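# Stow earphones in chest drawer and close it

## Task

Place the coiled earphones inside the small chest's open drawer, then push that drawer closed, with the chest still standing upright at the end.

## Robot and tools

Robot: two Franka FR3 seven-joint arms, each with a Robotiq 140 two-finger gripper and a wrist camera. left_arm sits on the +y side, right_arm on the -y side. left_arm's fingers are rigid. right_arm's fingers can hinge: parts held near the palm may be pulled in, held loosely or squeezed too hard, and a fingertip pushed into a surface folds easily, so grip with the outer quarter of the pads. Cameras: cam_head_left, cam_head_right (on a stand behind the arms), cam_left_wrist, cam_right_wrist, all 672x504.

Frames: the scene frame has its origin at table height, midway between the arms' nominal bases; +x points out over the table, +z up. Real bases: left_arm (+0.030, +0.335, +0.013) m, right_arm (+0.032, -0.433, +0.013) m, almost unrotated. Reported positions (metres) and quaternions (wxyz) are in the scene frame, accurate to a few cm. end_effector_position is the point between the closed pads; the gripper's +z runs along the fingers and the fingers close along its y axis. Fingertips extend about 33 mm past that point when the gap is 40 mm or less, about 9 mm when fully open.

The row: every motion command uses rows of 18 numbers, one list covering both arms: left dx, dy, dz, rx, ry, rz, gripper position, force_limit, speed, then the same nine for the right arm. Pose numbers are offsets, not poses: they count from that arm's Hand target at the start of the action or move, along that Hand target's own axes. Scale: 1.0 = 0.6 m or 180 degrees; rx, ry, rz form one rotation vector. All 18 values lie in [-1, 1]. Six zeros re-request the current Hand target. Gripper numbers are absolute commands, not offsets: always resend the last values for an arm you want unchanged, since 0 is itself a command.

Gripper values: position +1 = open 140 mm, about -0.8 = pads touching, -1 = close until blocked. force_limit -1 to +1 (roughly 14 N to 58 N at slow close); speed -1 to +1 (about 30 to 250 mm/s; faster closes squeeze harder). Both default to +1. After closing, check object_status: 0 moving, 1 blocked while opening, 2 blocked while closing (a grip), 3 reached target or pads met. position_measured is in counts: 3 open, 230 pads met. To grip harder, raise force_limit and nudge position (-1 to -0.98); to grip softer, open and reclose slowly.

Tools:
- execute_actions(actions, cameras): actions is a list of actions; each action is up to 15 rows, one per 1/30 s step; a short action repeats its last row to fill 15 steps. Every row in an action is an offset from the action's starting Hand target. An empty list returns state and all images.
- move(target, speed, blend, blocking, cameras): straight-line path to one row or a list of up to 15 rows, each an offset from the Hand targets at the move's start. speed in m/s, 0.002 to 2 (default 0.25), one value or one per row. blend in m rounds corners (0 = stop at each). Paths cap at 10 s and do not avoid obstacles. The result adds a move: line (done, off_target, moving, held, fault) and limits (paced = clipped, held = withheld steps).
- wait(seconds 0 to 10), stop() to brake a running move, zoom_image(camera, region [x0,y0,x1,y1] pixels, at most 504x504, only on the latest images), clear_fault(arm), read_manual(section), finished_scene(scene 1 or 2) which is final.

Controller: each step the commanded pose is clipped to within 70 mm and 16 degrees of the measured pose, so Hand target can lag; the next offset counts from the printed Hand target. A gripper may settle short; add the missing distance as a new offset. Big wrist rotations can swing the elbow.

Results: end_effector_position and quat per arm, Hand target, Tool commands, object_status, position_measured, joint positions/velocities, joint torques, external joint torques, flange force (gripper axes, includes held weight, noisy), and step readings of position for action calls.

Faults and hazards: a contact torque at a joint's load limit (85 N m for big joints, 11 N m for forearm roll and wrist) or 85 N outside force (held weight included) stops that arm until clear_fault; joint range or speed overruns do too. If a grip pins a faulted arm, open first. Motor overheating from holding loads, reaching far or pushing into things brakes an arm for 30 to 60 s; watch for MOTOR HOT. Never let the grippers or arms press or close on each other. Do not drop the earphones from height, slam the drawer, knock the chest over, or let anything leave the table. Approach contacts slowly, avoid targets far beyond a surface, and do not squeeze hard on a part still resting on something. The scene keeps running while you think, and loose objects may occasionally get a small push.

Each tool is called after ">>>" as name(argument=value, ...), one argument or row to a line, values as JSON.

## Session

>>> execute_actions(
  actions=[],
)

Scene clock: 0.00 s.
left_arm: end_effector_position=(+0.3983, +0.0507, +0.3462) position_measured=3 object_status=3 end_effector_quat_wxyz=(-0.054, -0.597, +0.799, +0.051) | right_arm: end_effector_position=(+0.7342, -0.0287, +0.3017) position_measured=3 object_status=3 end_effector_quat_wxyz=(-0.273, +0.824, -0.433, +0.242)
Joint positions: left_arm=[-0.616 -0.174 0.007 -1.953 -0.069 1.647 -0.315] | right_arm=[0.64 0.287 -0.13 -1.873 -0.327 2.885 0.218]
Joint velocities: within noise
Joint torques (N m): no reading
External joint torques (N m): no reading
Flange force (N): no reading
Hand target: left_arm +0.3983, +0.0507, +0.3462; -0.054, -0.597, +0.799, +0.051 | right_arm +0.7342, -0.0287, +0.3017; -0.273, +0.824, -0.433, +0.242
Tool commands: left_gripper/position=+1.0 left_gripper/force_limit=+1.0 left_gripper/speed=+1.0 right_gripper/position=+1.0 right_gripper/force_limit=+1.0 right_gripper/speed=+1.0

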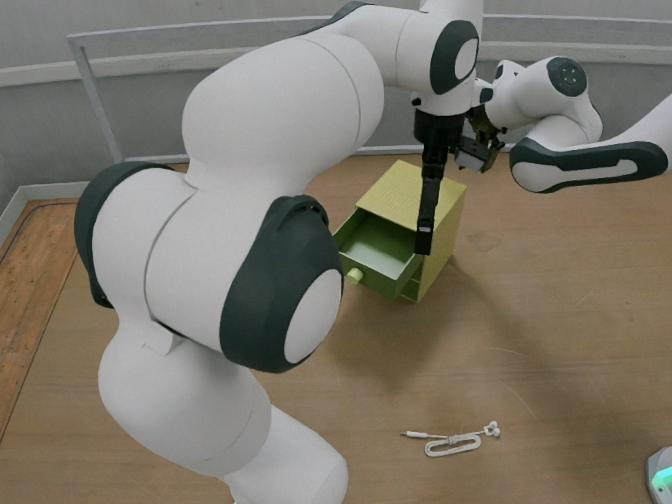

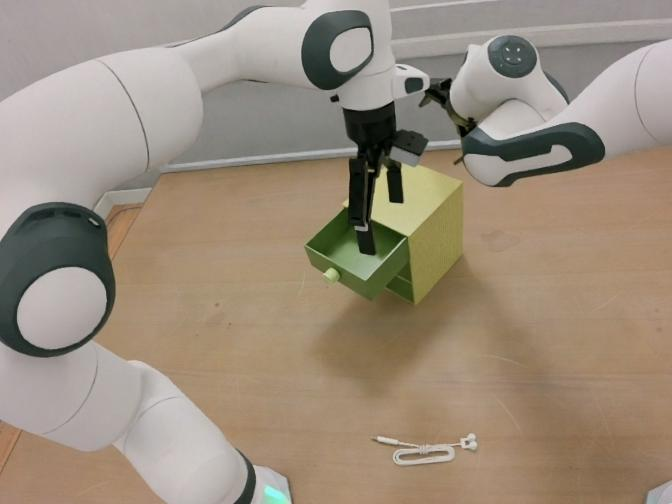

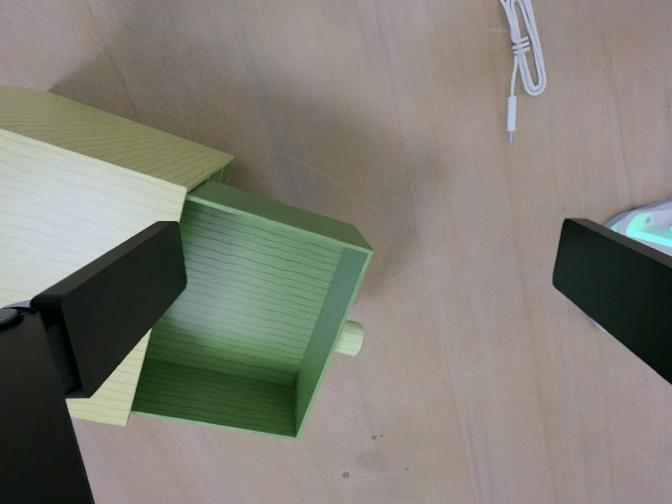

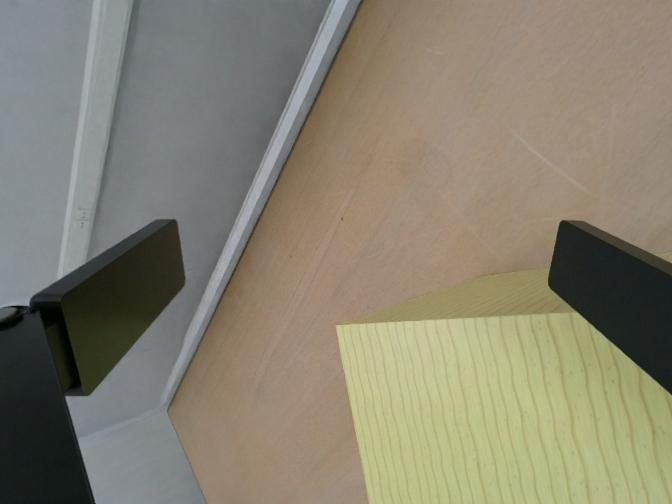

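>>> move(
  target=[
    [0.02,0.04,0.0,0,0,0,0.45,1,0,0.087,-0.026,-0.093,0,0,0,1,1,1],
    [0.223,0.392,0.141,0.0465,-0.008,-0.122,0.45,1,0,0.511,0.282,-0.413,0,0,0,1,1,1],
  ],
  speed=0.3,
  blend=[0.03,0],
  cameras=["all"],
)

Scene clock: 26.07 s.
left_arm: end_effector_position=(+0.1263, -0.0100, +0.2998) position_measured=72 object_status=3 end_effector_quat_wxyz=(-0.011, +0.737, -0.676, -0.009) | right_arm: end_effector_position=(+0.6343, -0.4284, +0.4202) position_measured=3 object_status=3 end_effector_quat_wxyz=(-0.274, +0.822, -0.436, +0.241)
Joint positions: left_arm=[-0.574 -0.746 -0.579 -2.453 -0.37 1.757 -1.029] | right_arm=[0.614 -0.53 -0.637 -2.366 -0.049 2.63 -0.621]
Joint velocities: left_arm=[0 0 0 0.001 -0.001 -0.001 -0.005] | right_arm=[0 -0.001 0 0.001 -0.001 -0.001 -0.006]
Joint torques (N m): left_arm=[0.72 -5.14 9.79 21.94 0.38 2.5 -0.33] | right_arm=[0.78 -9.84 8.73 25.43 0.18 3.08 -0.31]
External joint torques (N m): left_arm=[0.72 -1.07 0.06 -1.01 -0.46 -0.07 -0.33] | right_arm=[0.71 0.52 -0.01 0.94 -0.25 -0.43 -0.25]
Flange force (N): left_arm=[-4.7 1.9 2.2] | right_arm=[4.2 -4.3 1.5]
Hand target: left_arm +0.1251, -0.0097, +0.3001; -0.011, +0.740, -0.673, -0.010 | right_arm +0.6341, -0.4282, +0.4215; -0.273, +0.824, -0.433, +0.242
Off the commanded pose: left_arm 0.001 m, 0 deg | right_arm 0.001 m, 0 deg.
move: done

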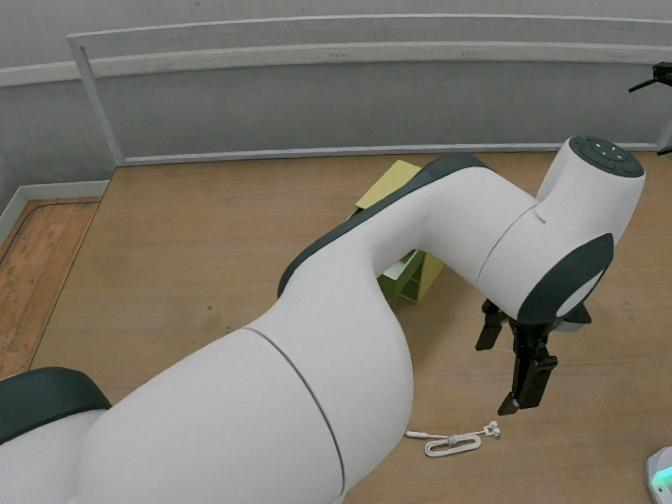

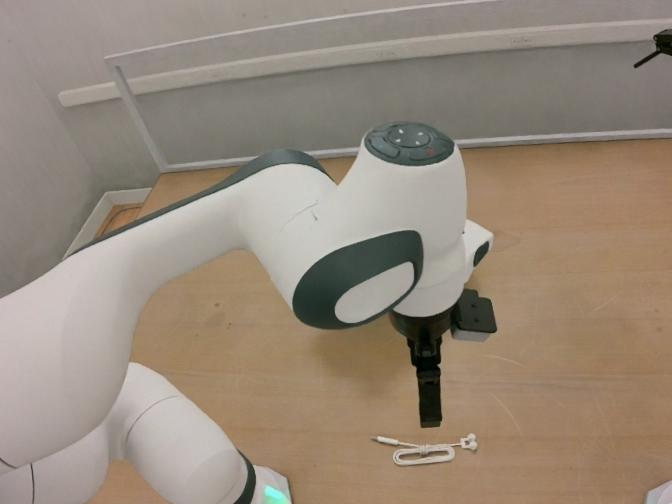

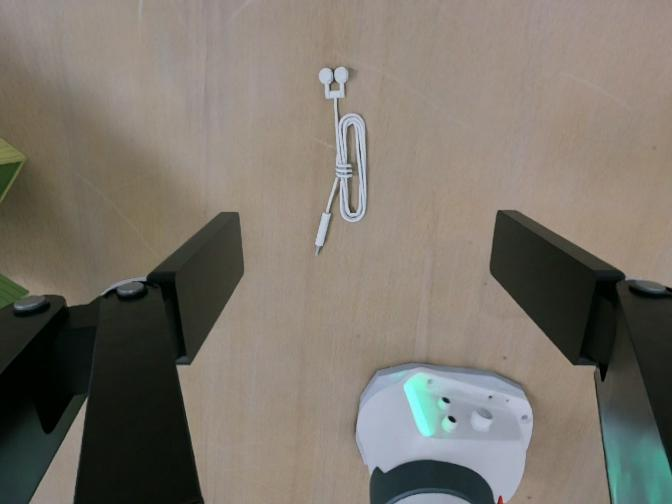

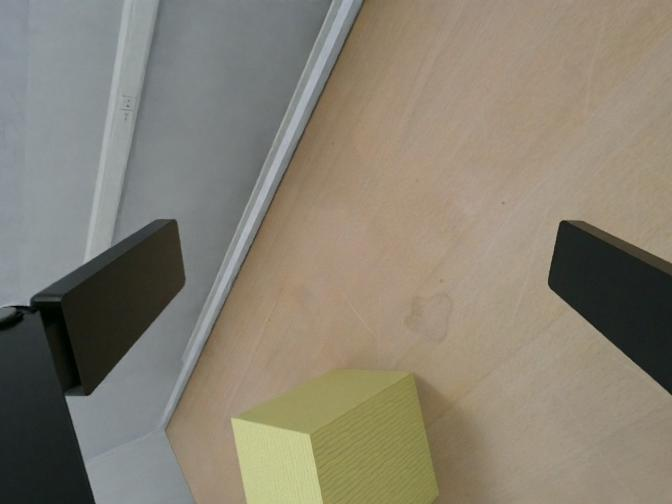

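>>> move(
  target=[
    [-0.014,-0.003,0.33,0,0,0,0,1,0,0,0,0,0,0,0,1,1,1],
    [-0.014,-0.003,0.426,0,0,0,0,1,0,0,0,0,0,0,0,1,1,1],
  ],
  speed=[0.2,0.08],
  blend=[0.01,0],
  cameras=["cam_left_wrist"],
)

Scene clock: 36.97 s.
left_arm: end_effector_position=(+0.1253, +0.0082, +0.0444) position_measured=129 object_status=3 end_effector_quat_wxyz=(-0.011, +0.738, -0.675, -0.012) | right_arm: end_effector_position=(+0.6343, -0.4284, +0.4202) position_measured=3 object_status=3 end_effector_quat_wxyz=(-0.273, +0.823, -0.435, +0.242)
Joint positions: left_arm=[-0.422 -0.324 -0.988 -2.857 -0.516 2.579 -1.022] | right_arm=[0.614 -0.53 -0.637 -2.366 -0.049 2.63 -0.623]
Joint velocities: left_arm=[0.002 -0.001 -0.001 0 -0.002 0.004 -0.002] | right_arm=[within noise]
Joint torques (N m): left_arm=[1.17 -7.94 5.2 15.74 0.37 2.85 -0.42] | right_arm=[0.38 -9.72 9.07 25.42 0.38 3.09 -0.28]
External joint torques (N m): left_arm=[1.18 0.05 -0.12 -0.43 -0.03 0.3 -0.42] | right_arm=[0.33 0.67 0.35 0.92 -0.05 -0.42 -0.22]
Flange force (N): left_arm=[4.9 -2.1 6.3] | right_arm=[3.0 -4.4 0.8]
Hand target: left_arm +0.1261, +0.0062, +0.0449; -0.011, +0.740, -0.673, -0.010 | right_arm +0.6341, -0.4282, +0.4215; -0.273, +0.824, -0.433, +0.243
Off the commanded pose: left_arm 0.002 m, 0 deg | right_arm 0.001 m, 0 deg.
move: done
Images, in order (width x height): cam_left_wrist 672x504.

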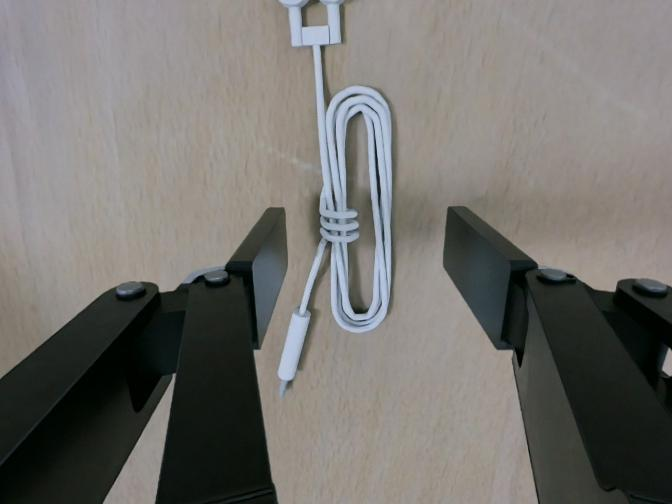

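>>> move(
  target=[
    [0.003,0,0.021,0,0,0,0,-1,-1,0,0,0,0,0,0,1,1,1],
    [0.003,0,0.021,0,0,0,-1,-1,-1,0,0,0,0,0,0,1,1,1],
  ],
  speed=0.05,
)

>>> wait(
  seconds=1,
  cameras=["cam_left_wrist"],
)

Scene clock: 44.83 s.
left_arm: end_effector_position=(+0.1255, +0.0068, +0.0315) position_measured=216 object_status=0 end_effector_quat_wxyz=(-0.011, +0.738, -0.675, -0.012) | right_arm: end_effector_position=(+0.6343, -0.4284, +0.4202) position_measured=3 object_status=3 end_effector_quat_wxyz=(-0.273, +0.823, -0.435, +0.242)
Joint positions: left_arm=[-0.353 -0.266 -1.057 -2.856 -0.488 2.638 -1.043] | right_arm=[0.614 -0.53 -0.637 -2.366 -0.049 2.63 -0.623]
Joint torques (N m): left_arm=[0.76 -8.47 4.81 15.07 0.33 2.86 -0.25] | right_arm=[0.37 -9.75 9.05 25.42 0.39 3.08 -0.3]
External joint torques (N m): left_arm=[0.77 -0.52 0.16 -0.57 -0.03 0.28 -0.25] | right_arm=[0.4 0.83 0.36 0.77 -0.05 -0.46 -0.24]
Flange force (N): left_arm=[0.0 0.0 0.0] | right_arm=[3.0 -4.4 1.2]
Hand target: left_arm +0.1262, +0.0047, +0.0322; -0.011, +0.740, -0.673, -0.010 | right_arm +0.6341, -0.4282, +0.4215; -0.273, +0.824, -0.433, +0.243
Off the commanded pose: left_arm 0.002 m, 0 deg | right_arm 0.001 m, 0 deg.
move: done

Scene clock: 45.83 s.
left_arm: end_effector_position=(+0.1255, +0.0068, +0.0315) position_measured=216 object_status=2 end_effector_quat_wxyz=(-0.011, +0.738, -0.675, -0.012) | right_arm: end_effector_position=(+0.6343, -0.4284, +0.4202) position_measured=3 object_status=3 end_effector_quat_wxyz=(-0.273, +0.823, -0.435, +0.242)
Joint positions: left_arm=[-0.353 -0.266 -1.057 -2.856 -0.488 2.638 -1.043] | right_arm=[0.614 -0.53 -0.637 -2.366 -0.049 2.63 -0.623]
Joint torques (N m): left_arm=[0.77 -8.45 4.78 15.04 0.34 2.84 -0.26] | right_arm=[0.3 -9.73 9.08 25.43 0.37 3.08 -0.29]
External joint torques (N m): left_arm=[0.78 -0.55 0.14 -0.54 -0.01 0.28 -0.26] | right_arm=[0.3 0.67 0.42 0.96 -0.06 -0.43 -0.23]
Flange force (N): left_arm=[0.0 0.0 0.0] | right_arm=[2.9 -4.5 0.6]
Hand target: left_arm +0.1262, +0.0047, +0.0322; -0.011, +0.740, -0.673, -0.010 | right_arm +0.6341, -0.4282, +0.4215; -0.273, +0.824, -0.433, +0.243
Tool commands: left_gripper/position=-1.0 left_gripper/force_limit=-1.0 left_gripper/speed=-1.0 right_gripper/position=+1.0 right_gripper/force_limit=+1.0 right_gripper/speed=+1.0
Off the commanded pose: left_arm 0.002 m, 0 deg | right_arm 0.001 m, 0 deg.
wait: 1.00 s; at rest by 0.17 s
Images, in order (width x height): cam_left_wrist 672x504.

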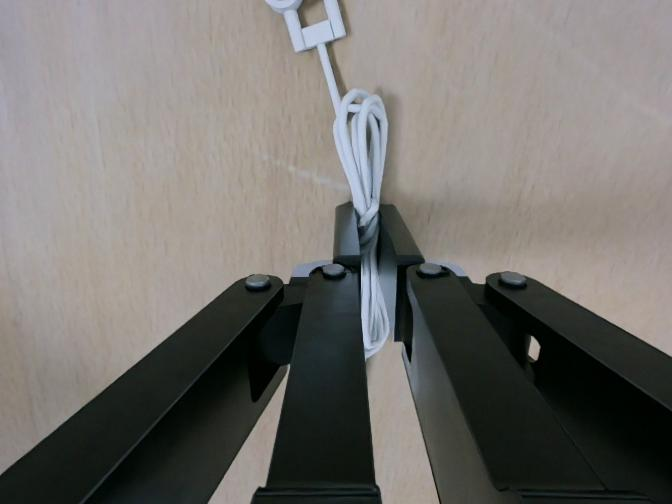

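>>> move(
  target=[
    [0,0,-0.1,0,0,0,-1,-1,-1,0,0,0,0,0,0,1,1,1],
    [0,0,-0.55,0,0,0,-1,-1,-1,0,0,0,0,0,0,1,1,1],
    [-0.1475,-0.473,-0.617,0,0,0.228,-1,-1,-1,0,0,0,0,0,0,1,1,1],
  ],
  speed=[0.08,0.25,0.25],
  blend=[0.02,0.05,0],
  cameras=["all"],
)

Scene clock: 68.90 s.
left_arm: end_effector_position=(+0.4004, +0.1078, +0.4054) position_measured=216 object_status=2 end_effector_quat_wxyz=(+0.006, -0.460, +0.888, +0.011) | right_arm: end_effector_position=(+0.6343, -0.4284, +0.4202) position_measured=3 object_status=3 end_effector_quat_wxyz=(-0.273, +0.823, -0.435, +0.242)
Joint positions: left_arm=[-0.782 -0.379 0.175 -2.014 0.085 1.626 -0.012] | right_arm=[0.614 -0.53 -0.637 -2.366 -0.049 2.63 -0.623]
Joint velocities: left_arm=[-0.001 0 0 -0.002 0 0.001 0.007] | right_arm=[within noise]
Joint torques (N m): left_arm=[-0.1 -17.85 -1.94 23.55 1.19 2.47 0.05] | right_arm=[0.37 -9.68 9.06 25.39 0.4 3.1 -0.28]
External joint torques (N m): left_arm=[-0.15 0.55 0.38 -0.82 0.39 -0.07 0.05] | right_arm=[0.35 0.83 0.33 0.82 -0.03 -0.42 -0.22]
Flange force (N): left_arm=[-0.5 0.5 2.1] | right_arm=[3.1 -4.4 1.3]
Hand target: left_arm +0.4005, +0.1089, +0.4055; +0.006, -0.457, +0.889, +0.013 | right_arm +0.6341, -0.4282, +0.4215; -0.273, +0.824, -0.433, +0.243
Off the commanded pose: left_arm 0.001 m, 0 deg | right_arm 0.001 m, 0 deg.
move: done

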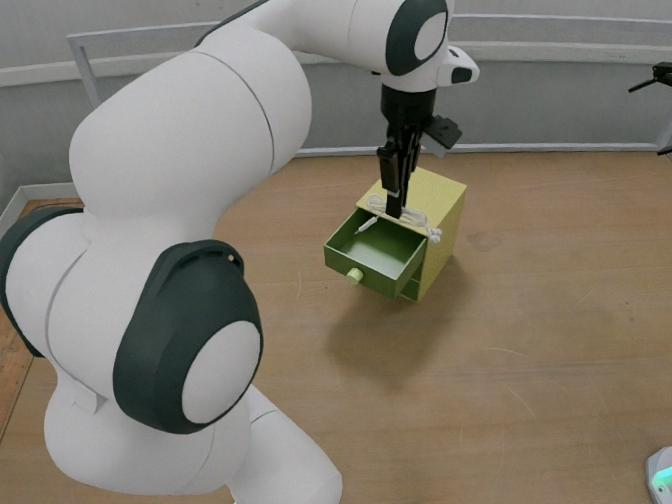

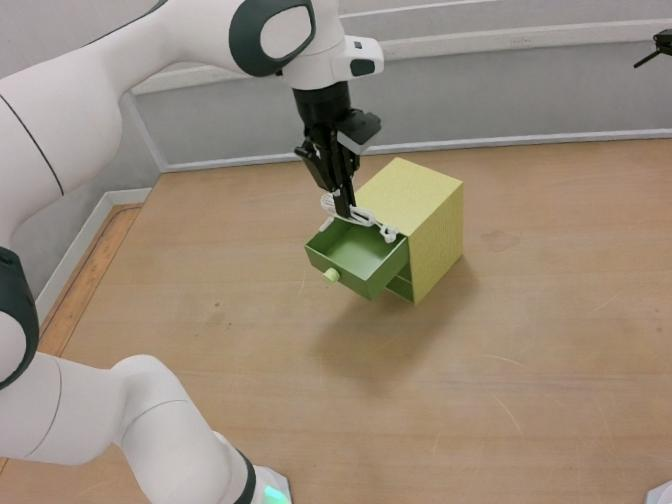

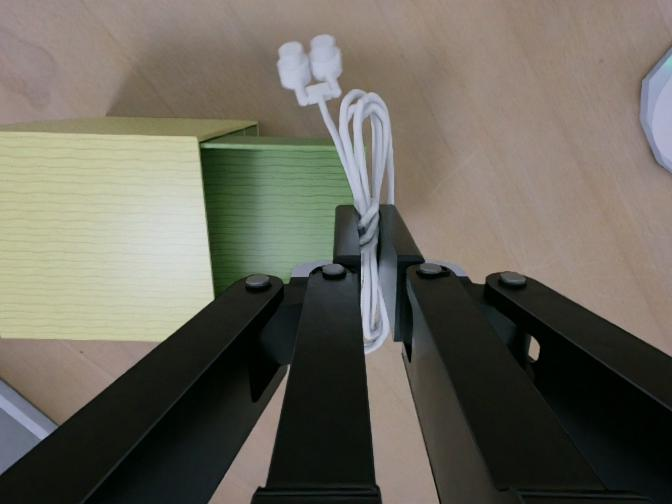

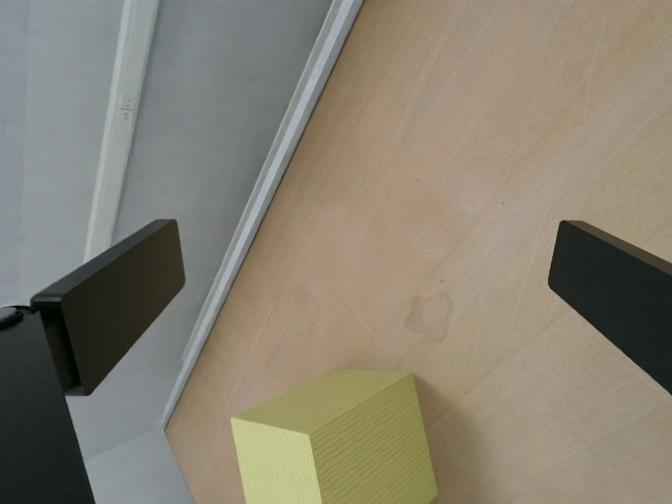

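>>> move(
  target=[
    [-0.107,-0.093,0,0,0,0,-1,-1,-1,0,0,0,0,0,0,1,1,1],
    [-0.107,-0.093,0.19,0,0,0,-1,-1,-1,0,0,0,0,0,0,1,1,1],
  ],
  speed=0.15,
  blend=[0.02,0],
  cameras=["cam_head_left","cam_head_right","cam_left_wrist"],
)

>>> zoom_image(
  camera="cam_head_right",
  region=[280, 140, 480, 320],
)

>>> zoom_image(
  camera="cam_head_left",
  region=[300, 140, 500, 320],
)

Scene clock: 93.80 s.
left_arm: end_effector_position=(+0.4820, +0.1313, +0.2922) position_measured=216 object_status=2 end_effector_quat_wxyz=(+0.005, -0.459, +0.888, +0.014) | right_arm: end_effector_position=(+0.6343, -0.4284, +0.4202) position_measured=3 object_status=3 end_effector_quat_wxyz=(-0.273, +0.823, -0.435, +0.242)
Joint positions: left_arm=[-0.761 -0.188 0.303 -2.113 0.086 1.915 0.122] | right_arm=[0.614 -0.53 -0.637 -2.366 -0.049 2.63 -0.623]
Joint velocities: left_arm=[0.001 0 0 -0.001 -0.001 0.003 0.002] | right_arm=[within noise]
Joint torques (N m): left_arm=[0.42 -24.77 -1.37 23.28 0.75 2.82 0.04] | right_arm=[0.38 -9.74 9.13 25.45 0.37 3.09 -0.24]
External joint torques (N m): left_arm=[0.33 -0.49 0.45 -1.35 0.01 0.31 0.04] | right_arm=[0.34 0.68 0.41 0.92 -0.06 -0.42 -0.18]
Flange force (N): left_arm=[0.2 5.8 3.6] | right_arm=[2.8 -4.5 0.7]
Hand target: left_arm +0.4833, +0.1318, +0.2921; +0.006, -0.457, +0.889, +0.013 | right_arm +0.6341, -0.4282, +0.4215; -0.273, +0.824, -0.433, +0.243
Off the commanded pose: left_arm 0.001 m, 0 deg | right_arm 0.001 m, 0 deg.
move: done
Images, in order (width x height): cam_head_left 672x504, cam_head_right 672x504, cam_left_wrist 672x504.

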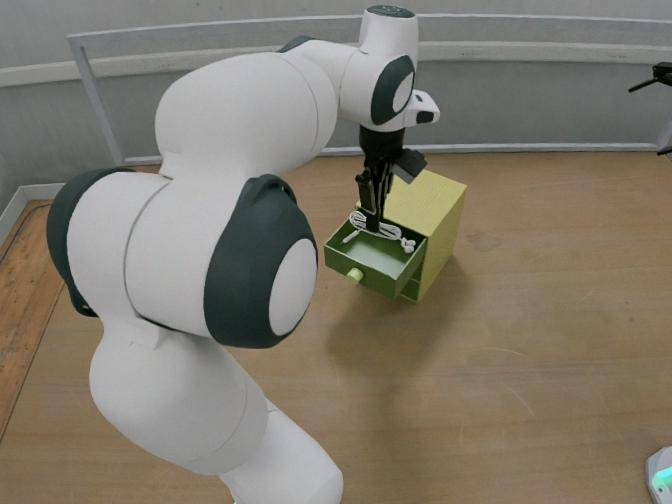

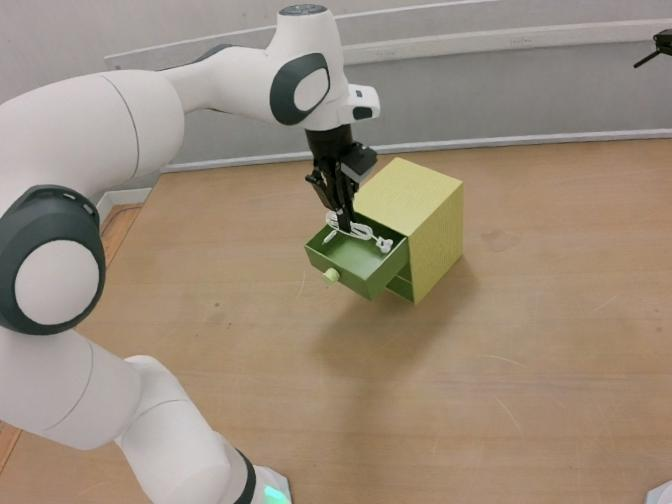

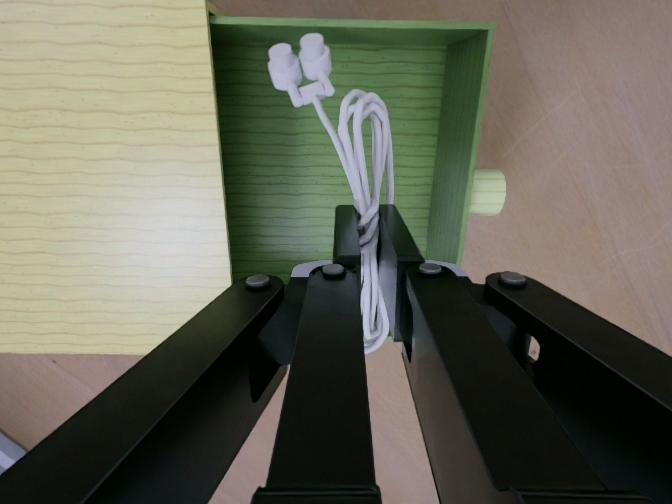

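Scaled by 2.520 from the camera's 672x504 image, which has a finer 960x720 frame.

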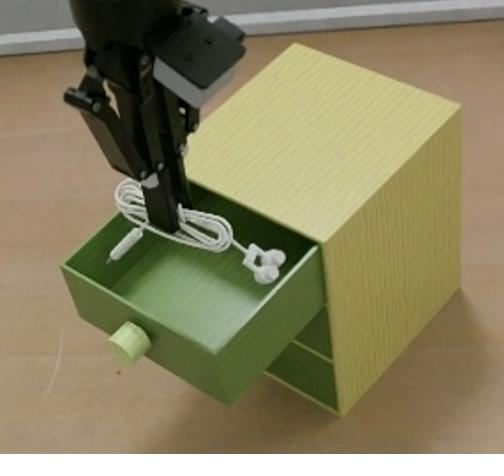

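Scaled by 2.520 from the camera's 672x504 image, which has a finer 960x720 frame.

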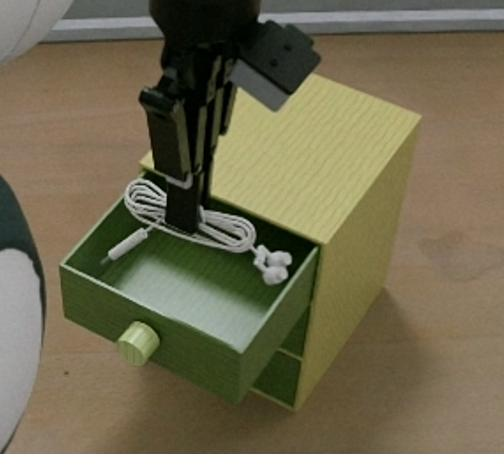

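>>> move(
  target=[0,-0.013,0.125,0,0,0,-1,-1,-1,0,0,0,0,0,0,1,1,1],
  speed=0.1,
  cameras=["cam_head_left","cam_head_right","cam_left_wrist"],
)

>>> zoom_image(
  camera="cam_head_right",
  region=[280, 140, 480, 320],
)

>>> zoom_image(
  camera="cam_head_left",
  region=[300, 140, 500, 320],
)

Scene clock: 100.80 s.
left_arm: end_effector_position=(+0.4891, +0.1302, +0.2176) position_measured=216 object_status=2 end_effector_quat_wxyz=(+0.007, -0.458, +0.889, +0.015) | right_arm: end_effector_position=(+0.6343, -0.4284, +0.4202) position_measured=3 object_status=3 end_effector_quat_wxyz=(-0.273, +0.823, -0.435, +0.242)
Joint positions: left_arm=[-0.761 -0.109 0.32 -2.226 0.073 2.106 0.135] | right_arm=[0.614 -0.53 -0.637 -2.366 -0.049 2.63 -0.623]
Joint velocities: left_arm=[-0.001 -0.001 -0.001 -0.001 0 0.005 0.002] | right_arm=[within noise]
Joint torques (N m): left_arm=[0.2 -26.22 -0.61 22.77 0.15 2.87 0.1] | right_arm=[0.33 -9.77 9.05 25.41 0.4 3.09 -0.3]
External joint torques (N m): left_arm=[0.12 0 0.44 -1.1 -0.51 0.36 0.1] | right_arm=[0.42 0.68 0.48 0.87 -0.04 -0.43 -0.24]
Flange force (N): left_arm=[-0.1 3.1 2.9] | right_arm=[2.7 -4.4 0.8]
Hand target: left_arm +0.4896, +0.1294, +0.2170; +0.006, -0.457, +0.889, +0.013 | right_arm +0.6341, -0.4282, +0.4215; -0.273, +0.824, -0.433, +0.243
Off the commanded pose: left_arm 0.001 m, 0 deg | right_arm 0.001 m, 0 deg.
move: done
Images, in order (width x height): cam_head_left 672x504, cam_head_right 672x504, cam_left_wrist 672x504.

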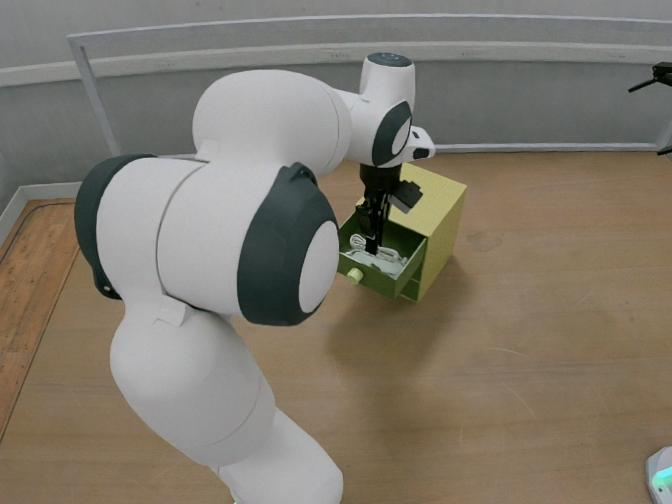

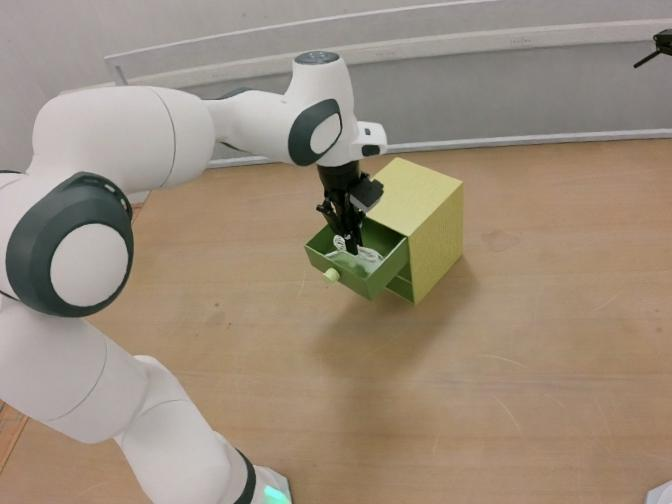

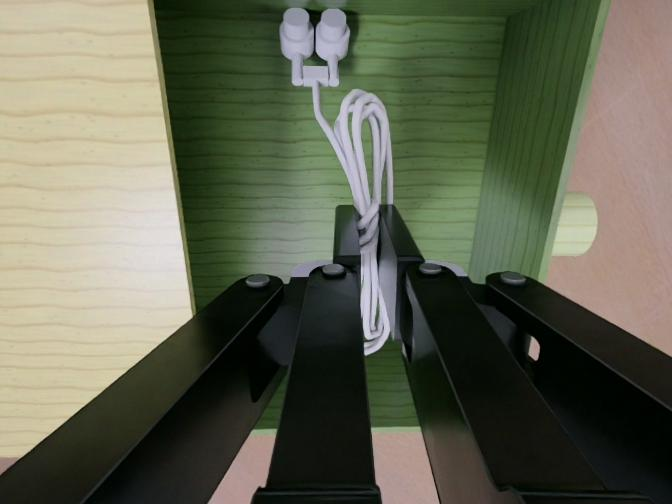

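Scaled by 2.520 from the camera's 672x504 image, which has a finer 960x720 frame.

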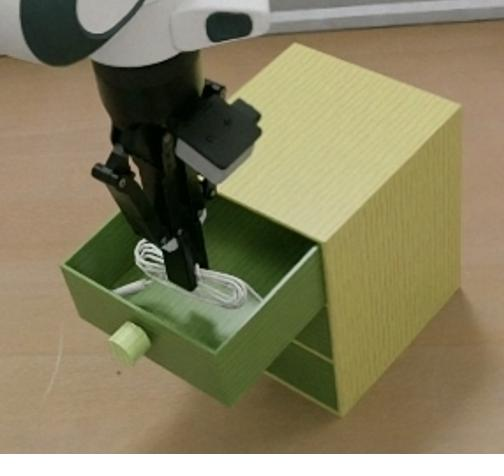

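Scaled by 2.520 from the camera's 672x504 image, which has a finer 960x720 frame.

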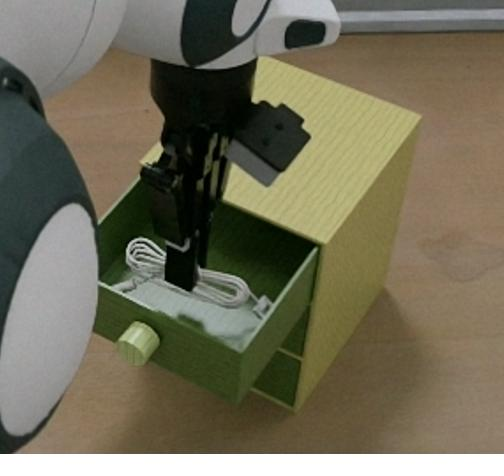

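>>> move(
  target=[
    [0,0,0.03,0,0,0,-1,-1,-1,0,0,0,0,0,0,1,1,1],
    [0,0,0.03,0,0,0,-0.55,-1,-1,0,0,0,0,0,0,1,1,1],
    [0,0,-0.2,0,0,0,-0.55,-1,-1,0,0,0,0,0,0,1,1,1],
  ],
  speed=[0.06,0.06,0.1],
  cameras=["cam_head_right","cam_left_wrist"],
)

>>> zoom_image(
  camera="cam_head_right",
  region=[280, 140, 480, 320],
)

Scene clock: 109.53 s.
left_arm: end_effector_position=(+0.4903, +0.1257, +0.3367) position_measured=199 object_status=3 end_effector_quat_wxyz=(+0.006, -0.455, +0.890, +0.011) | right_arm: end_effector_position=(+0.6343, -0.4284, +0.4202) position_measured=3 object_status=3 end_effector_quat_wxyz=(-0.273, +0.823, -0.435, +0.242)
Joint positions: left_arm=[-0.761 -0.177 0.297 -1.989 0.077 1.809 0.137] | right_arm=[0.614 -0.53 -0.637 -2.366 -0.049 2.63 -0.623]
Joint velocities: left_arm=[-0.001 0 0 0 0 -0.003 0] | right_arm=[within noise]
Joint torques (N m): left_arm=[0.37 -24.84 -2.13 24.03 0.81 2.39 -0.35] | right_arm=[0.35 -9.69 9.07 25.4 0.37 3.09 -0.3]
External joint torques (N m): left_arm=[0.24 -0.03 -0.48 -0.71 0.04 -0.14 -0.35] | right_arm=[0.34 0.76 0.38 0.89 -0.06 -0.42 -0.24]
Flange force (N): left_arm=[1.5 2.7 1.3] | right_arm=[3.0 -4.5 1.0]
Hand target: left_arm +0.4896, +0.1260, +0.3369; +0.006, -0.457, +0.889, +0.013 | right_arm +0.6341, -0.4282, +0.4215; -0.273, +0.824, -0.433, +0.243
Off the commanded pose: left_arm 0.001 m, 0 deg | right_arm 0.001 m, 0 deg.
move: done
Images, in order (width x height): cam_head_right 672x504, cam_left_wrist 672x504.

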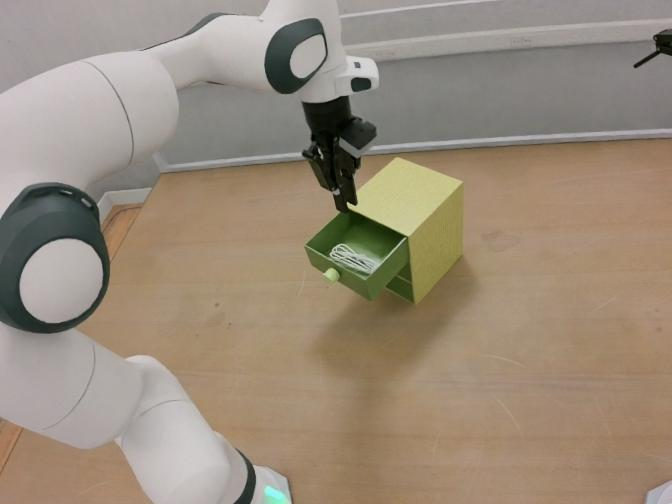

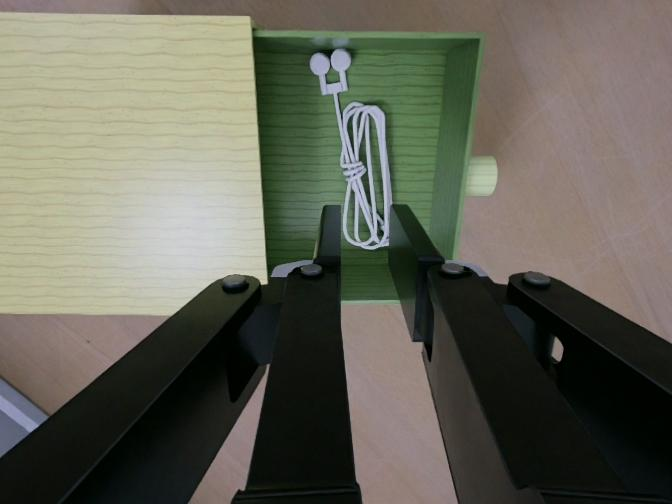

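Scaled by 2.520 from the camera's 672x504 image, which has a finer 960x720 frame.

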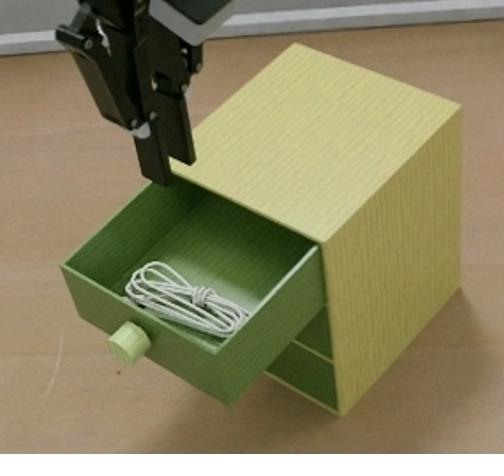

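>>> move(
  target=[
    [0.009,0.268,0,0,0,0.5,-1,-1,-1,0,0,0,0,0,0,1,1,1],
    [0.009,0.268,0.228,0,0,0.5,-1,-1,-1,0,0,0,0,0,0,1,1,1],
  ],
  speed=0.25,
  blend=[0.02,0],
  cameras=["cam_head_left","cam_head_right","cam_left_wrist"],
)

>>> zoom_image(
  camera="cam_head_right",
  region=[260, 140, 480, 340],
)

Scene clock: 126.40 s.
left_arm: end_effector_position=(+0.3550, +0.2195, +0.2035) position_measured=230 object_status=3 end_effector_quat_wxyz=(-0.006, +0.307, +0.952, +0.013) | right_arm: end_effector_position=(+0.6343, -0.4284, +0.4202) position_measured=3 object_status=3 end_effector_quat_wxyz=(-0.273, +0.823, -0.435, +0.242)
Joint positions: left_arm=[-1.195 -0.825 0.774 -2.679 0.604 1.929 1.334] | right_arm=[0.614 -0.53 -0.637 -2.366 -0.049 2.63 -0.623]
Joint velocities: left_arm=[0.001 0 0 0 0.001 0.004 0.002] | right_arm=[within noise]
Joint torques (N m): left_arm=[0.33 1.06 -13.11 19.59 1.09 2.71 -0.29] | right_arm=[0.37 -9.76 9.14 25.44 0.38 3.1 -0.31]
External joint torques (N m): left_arm=[0.24 0.77 -0.4 -1.33 0.33 0.34 -0.3] | right_arm=[0.39 0.6 0.51 0.95 -0.05 -0.4 -0.24]
Flange force (N): left_arm=[1.4 -1.9 3.9] | right_arm=[2.7 -4.4 0.6]
Hand target: left_arm +0.3558, +0.2192, +0.2028; -0.005, +0.306, +0.952, +0.014 | right_arm +0.6341, -0.4282, +0.4215; -0.273, +0.824, -0.433, +0.243
Off the commanded pose: left_arm 0.001 m, 0 deg | right_arm 0.001 m, 0 deg.
move: done
Images, in order (width x height): cam_head_left 672x504, cam_head_right 672x504, cam_left_wrist 672x504.

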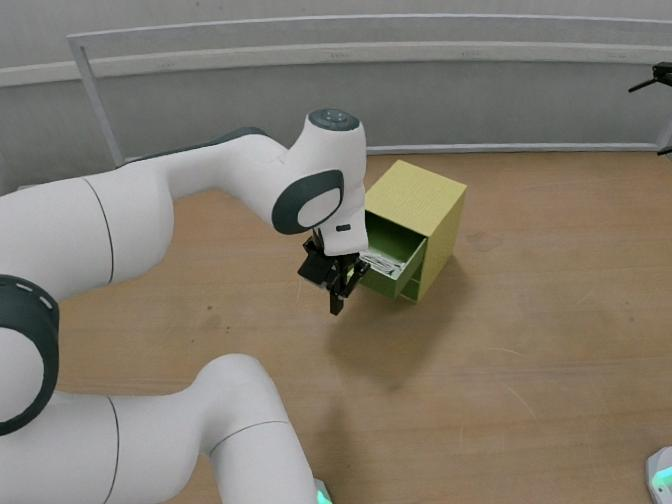

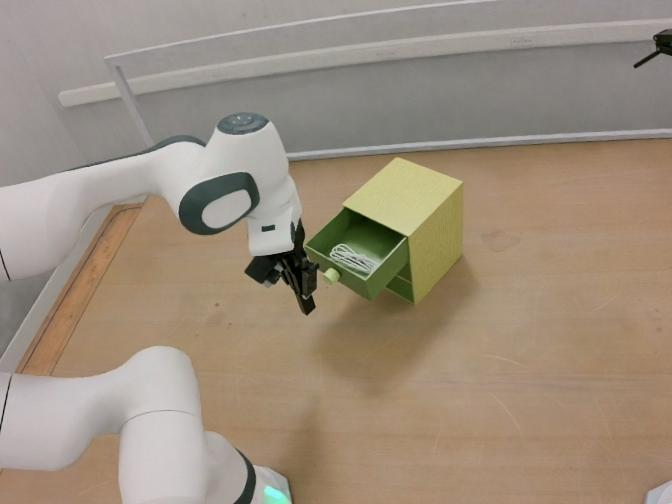

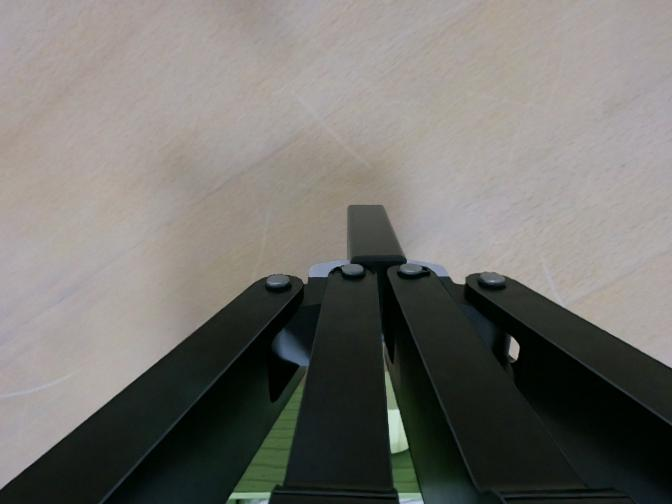

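Scaled by 2.291 from the camera's 672x504 image, which has a finer 960x720 frame.

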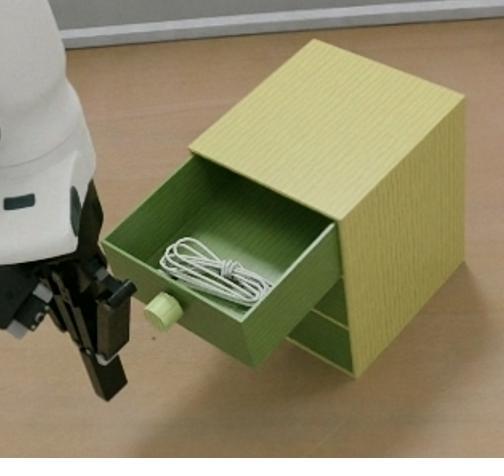

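>>> move(
  target=[
    [-0.03,0.013,0,0,0,0,-1,-1,-1,0,0,0,0,0,0,1,1,1],
    [-0.2,0.013,0,0,0,0,-1,-1,-1,0,0,0,0,0,0,1,1,1],
  ],
  speed=0.06,
  cameras=["cam_head_left","cam_head_right","cam_left_wrist"],
)

>>> zoom_image(
  camera="cam_head_right",
  region=[260, 140, 480, 340],
)

Scene clock: 145.50 s.
left_arm: end_effector_position=(+0.4563, +0.1573, +0.1999) position_measured=230 object_status=3 end_effector_quat_wxyz=(-0.007, +0.303, +0.953, +0.016) | right_arm: end_effector_position=(+0.6343, -0.4284, +0.4202) position_measured=3 object_status=3 end_effector_quat_wxyz=(-0.273, +0.823, -0.435, +0.242)
Joint positions: left_arm=[-1.586 -0.466 1.103 -2.358 0.503 2.056 1.395] | right_arm=[0.614 -0.53 -0.637 -2.366 -0.049 2.63 -0.623]
Joint velocities: left_arm=[-0.001 0 0.002 -0.001 0 -0.001 0.005] | right_arm=[within noise]
Joint torques (N m): left_arm=[0.4 -1.76 -11.59 20.99 0.69 2.76 0.03] | right_arm=[0.4 -9.71 9.13 25.44 0.39 3.1 -0.27]
External joint torques (N m): left_arm=[0.31 -0.35 0.22 -0.8 -0.03 0.4 0.03] | right_arm=[0.33 0.69 0.37 0.94 -0.04 -0.41 -0.21]
Flange force (N): left_arm=[3.4 -0.1 2.1] | right_arm=[3.0 -4.5 0.9]
Hand target: left_arm +0.4578, +0.1556, +0.2009; -0.005, +0.306, +0.952, +0.014 | right_arm +0.6341, -0.4282, +0.4215; -0.273, +0.824, -0.433, +0.243
Off the commanded pose: left_arm 0.003 m, 1 deg | right_arm 0.001 m, 0 deg.
move: done
Images, in order (width x height): cam_head_left 672x504, cam_head_right 672x504, cam_left_wrist 672x504.

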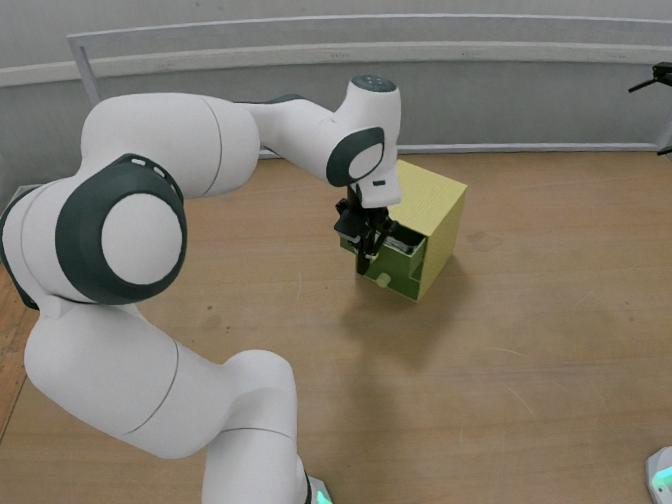

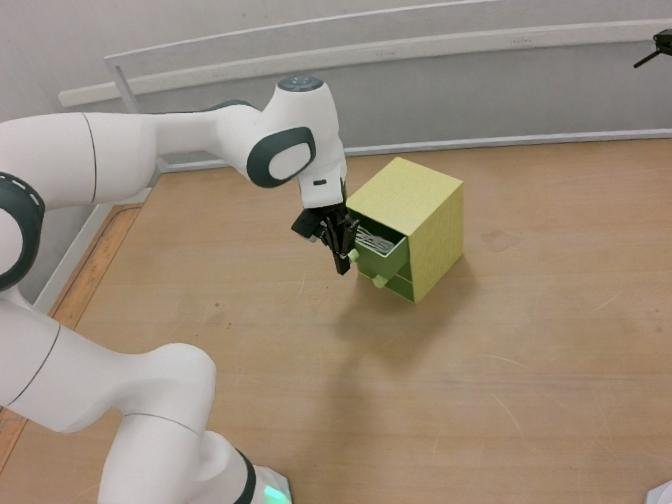

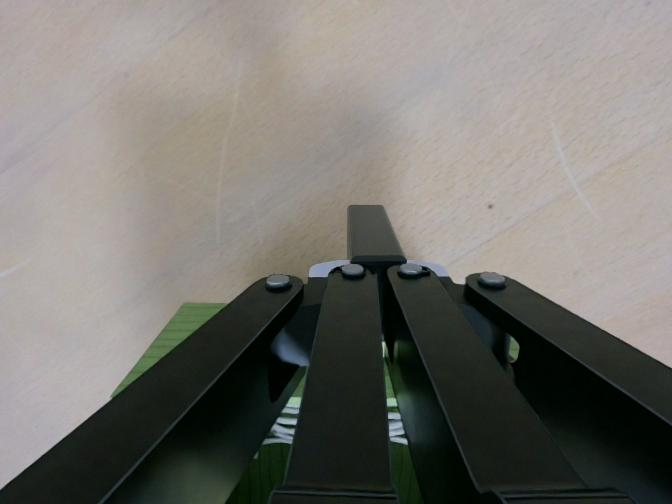

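Scaled by 2.291 from the camera's 672x504 image, which has a finer 960x720 frame.

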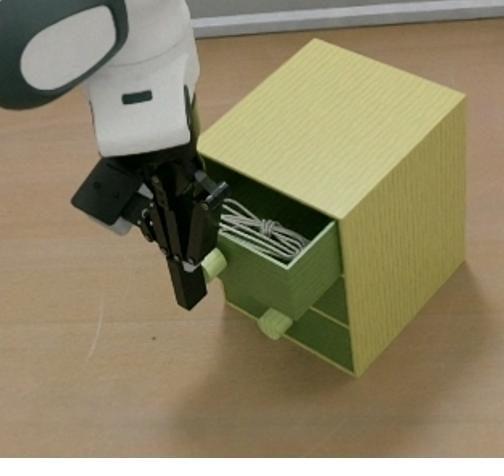

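>>> move(
  target=[-0.075,0.005,0,0,0,0,-1,-1,-1,0,0,0,0,0,0,1,1,1],
  speed=0.05,
  cameras=["cam_head_left","cam_head_right"],
)

>>> zoom_image(
  camera="cam_head_right",
  region=[300, 170, 460, 310],
)

Scene clock: 150.63 s.
left_arm: end_effector_position=(+0.4950, +0.1330, +0.1993) position_measured=230 object_status=3 end_effector_quat_wxyz=(-0.006, +0.303, +0.953, +0.015) | right_arm: end_effector_position=(+0.6343, -0.4284, +0.4202) position_measured=3 object_status=3 end_effector_quat_wxyz=(-0.273, +0.823, -0.435, +0.242)
Joint positions: left_arm=[-1.833 -0.34 1.34 -2.221 0.414 2.083 1.46] | right_arm=[0.614 -0.53 -0.637 -2.366 -0.049 2.63 -0.623]
Joint velocities: left_arm=[0.001 0 0.002 0 0.001 0 0.007] | right_arm=[within noise]
Joint torques (N m): left_arm=[-0.5 1.74 -10.29 21.7 0.67 2.65 0.07] | right_arm=[0.34 -9.72 9.11 25.44 0.37 3.09 -0.3]
External joint torques (N m): left_arm=[-0.62 -0.56 -0.34 -0.75 -0.05 0.28 0.07] | right_arm=[0.3 0.72 0.38 0.88 -0.06 -0.43 -0.23]
Flange force (N): left_arm=[1.9 -1.0 1.5] | right_arm=[2.9 -4.3 0.8]
Hand target: left_arm +0.4961, +0.1318, +0.2002; -0.005, +0.306, +0.952, +0.014 | right_arm +0.6341, -0.4282, +0.4215; -0.273, +0.824, -0.433, +0.243
Off the commanded pose: left_arm 0.002 m, 0 deg | right_arm 0.001 m, 0 deg.
move: done
Images, in order (width x height): cam_head_left 672x504, cam_head_right 672x504.

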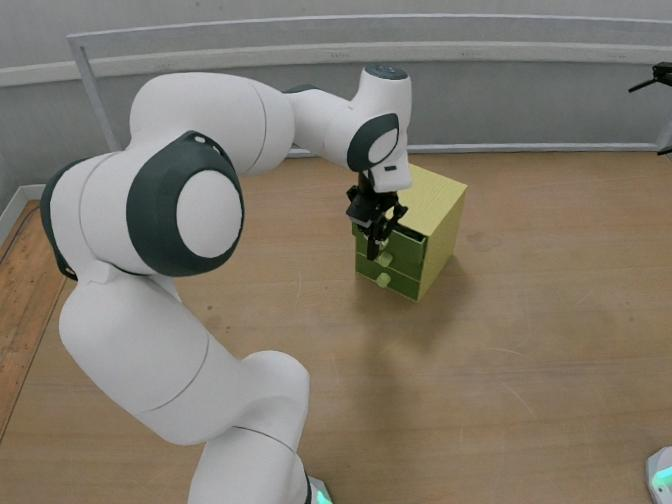

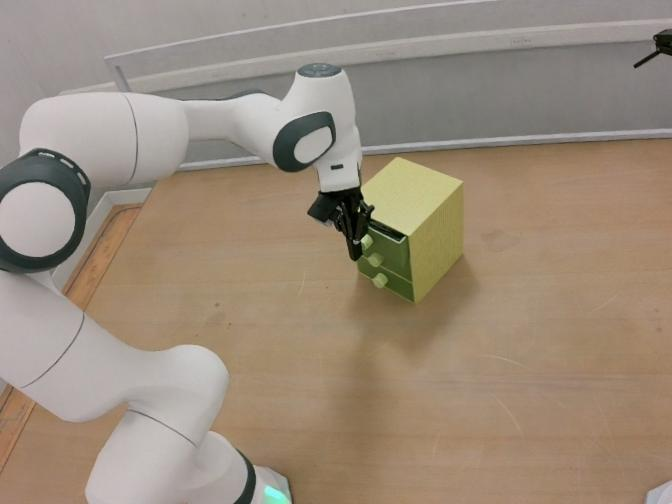

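Scaled by 3.150 from the camera's 672x504 image, which has a finer 960x720 frame.

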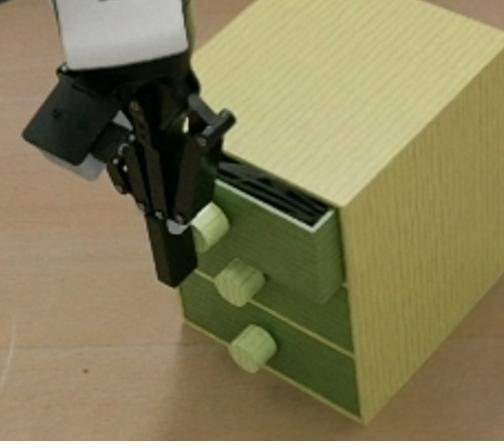

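>>> move(
  target=[-0.025,0.002,-0.008,0,0,0,-1,-1,-1,0,0,0,0,0,0,1,1,1],
  speed=0.04,
  cameras=["cam_head_right"],
)

>>> zoom_image(
  camera="cam_head_right",
  region=[300, 170, 460, 310],
)

Scene clock: 155.50 s.
left_arm: end_effector_position=(+0.5093, +0.1239, +0.2044) position_measured=230 object_status=3 end_effector_quat_wxyz=(-0.003, +0.304, +0.953, +0.014) | right_arm: end_effector_position=(+0.6343, -0.4284, +0.4202) position_measured=3 object_status=3 end_effector_quat_wxyz=(-0.273, +0.823, -0.435, +0.242)
Joint positions: left_arm=[-1.944 -0.318 1.443 -2.165 0.393 2.076 1.476] | right_arm=[0.614 -0.53 -0.637 -2.366 -0.049 2.63 -0.623]
Joint torques (N m): left_arm=[-0.01 4.53 -10.02 22.06 0.69 2.36 0.03] | right_arm=[0.32 -9.73 9.1 25.4 0.38 3.1 -0.29]
External joint torques (N m): left_arm=[-0.04 -0.59 -0.32 -0.6 -0.03 -0.03 0.02] | right_arm=[0.31 0.64 0.4 0.89 -0.05 -0.41 -0.23]
Flange force (N): left_arm=[0.0 0.0 0.0] | right_arm=[2.7 -4.2 0.6]
Hand target: left_arm +0.5090, +0.1239, +0.2048; -0.005, +0.306, +0.952, +0.014 | right_arm +0.6341, -0.4282, +0.4215; -0.273, +0.824, -0.433, +0.243
Off the commanded pose: left_arm 0.001 m, 0 deg | right_arm 0.001 m, 0 deg.
move: done
Images, in order (width x height): cam_head_right 672x504.

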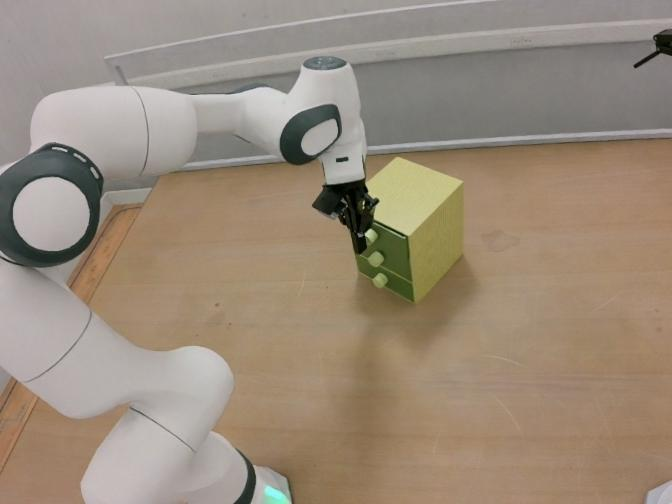

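Scaled by 3.150 from the camera's 672x504 image, which has a finer 960x720 frame.

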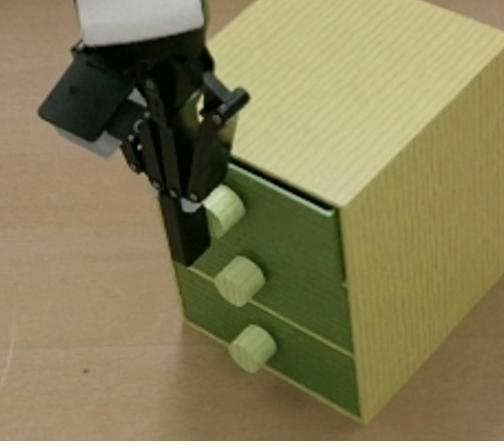

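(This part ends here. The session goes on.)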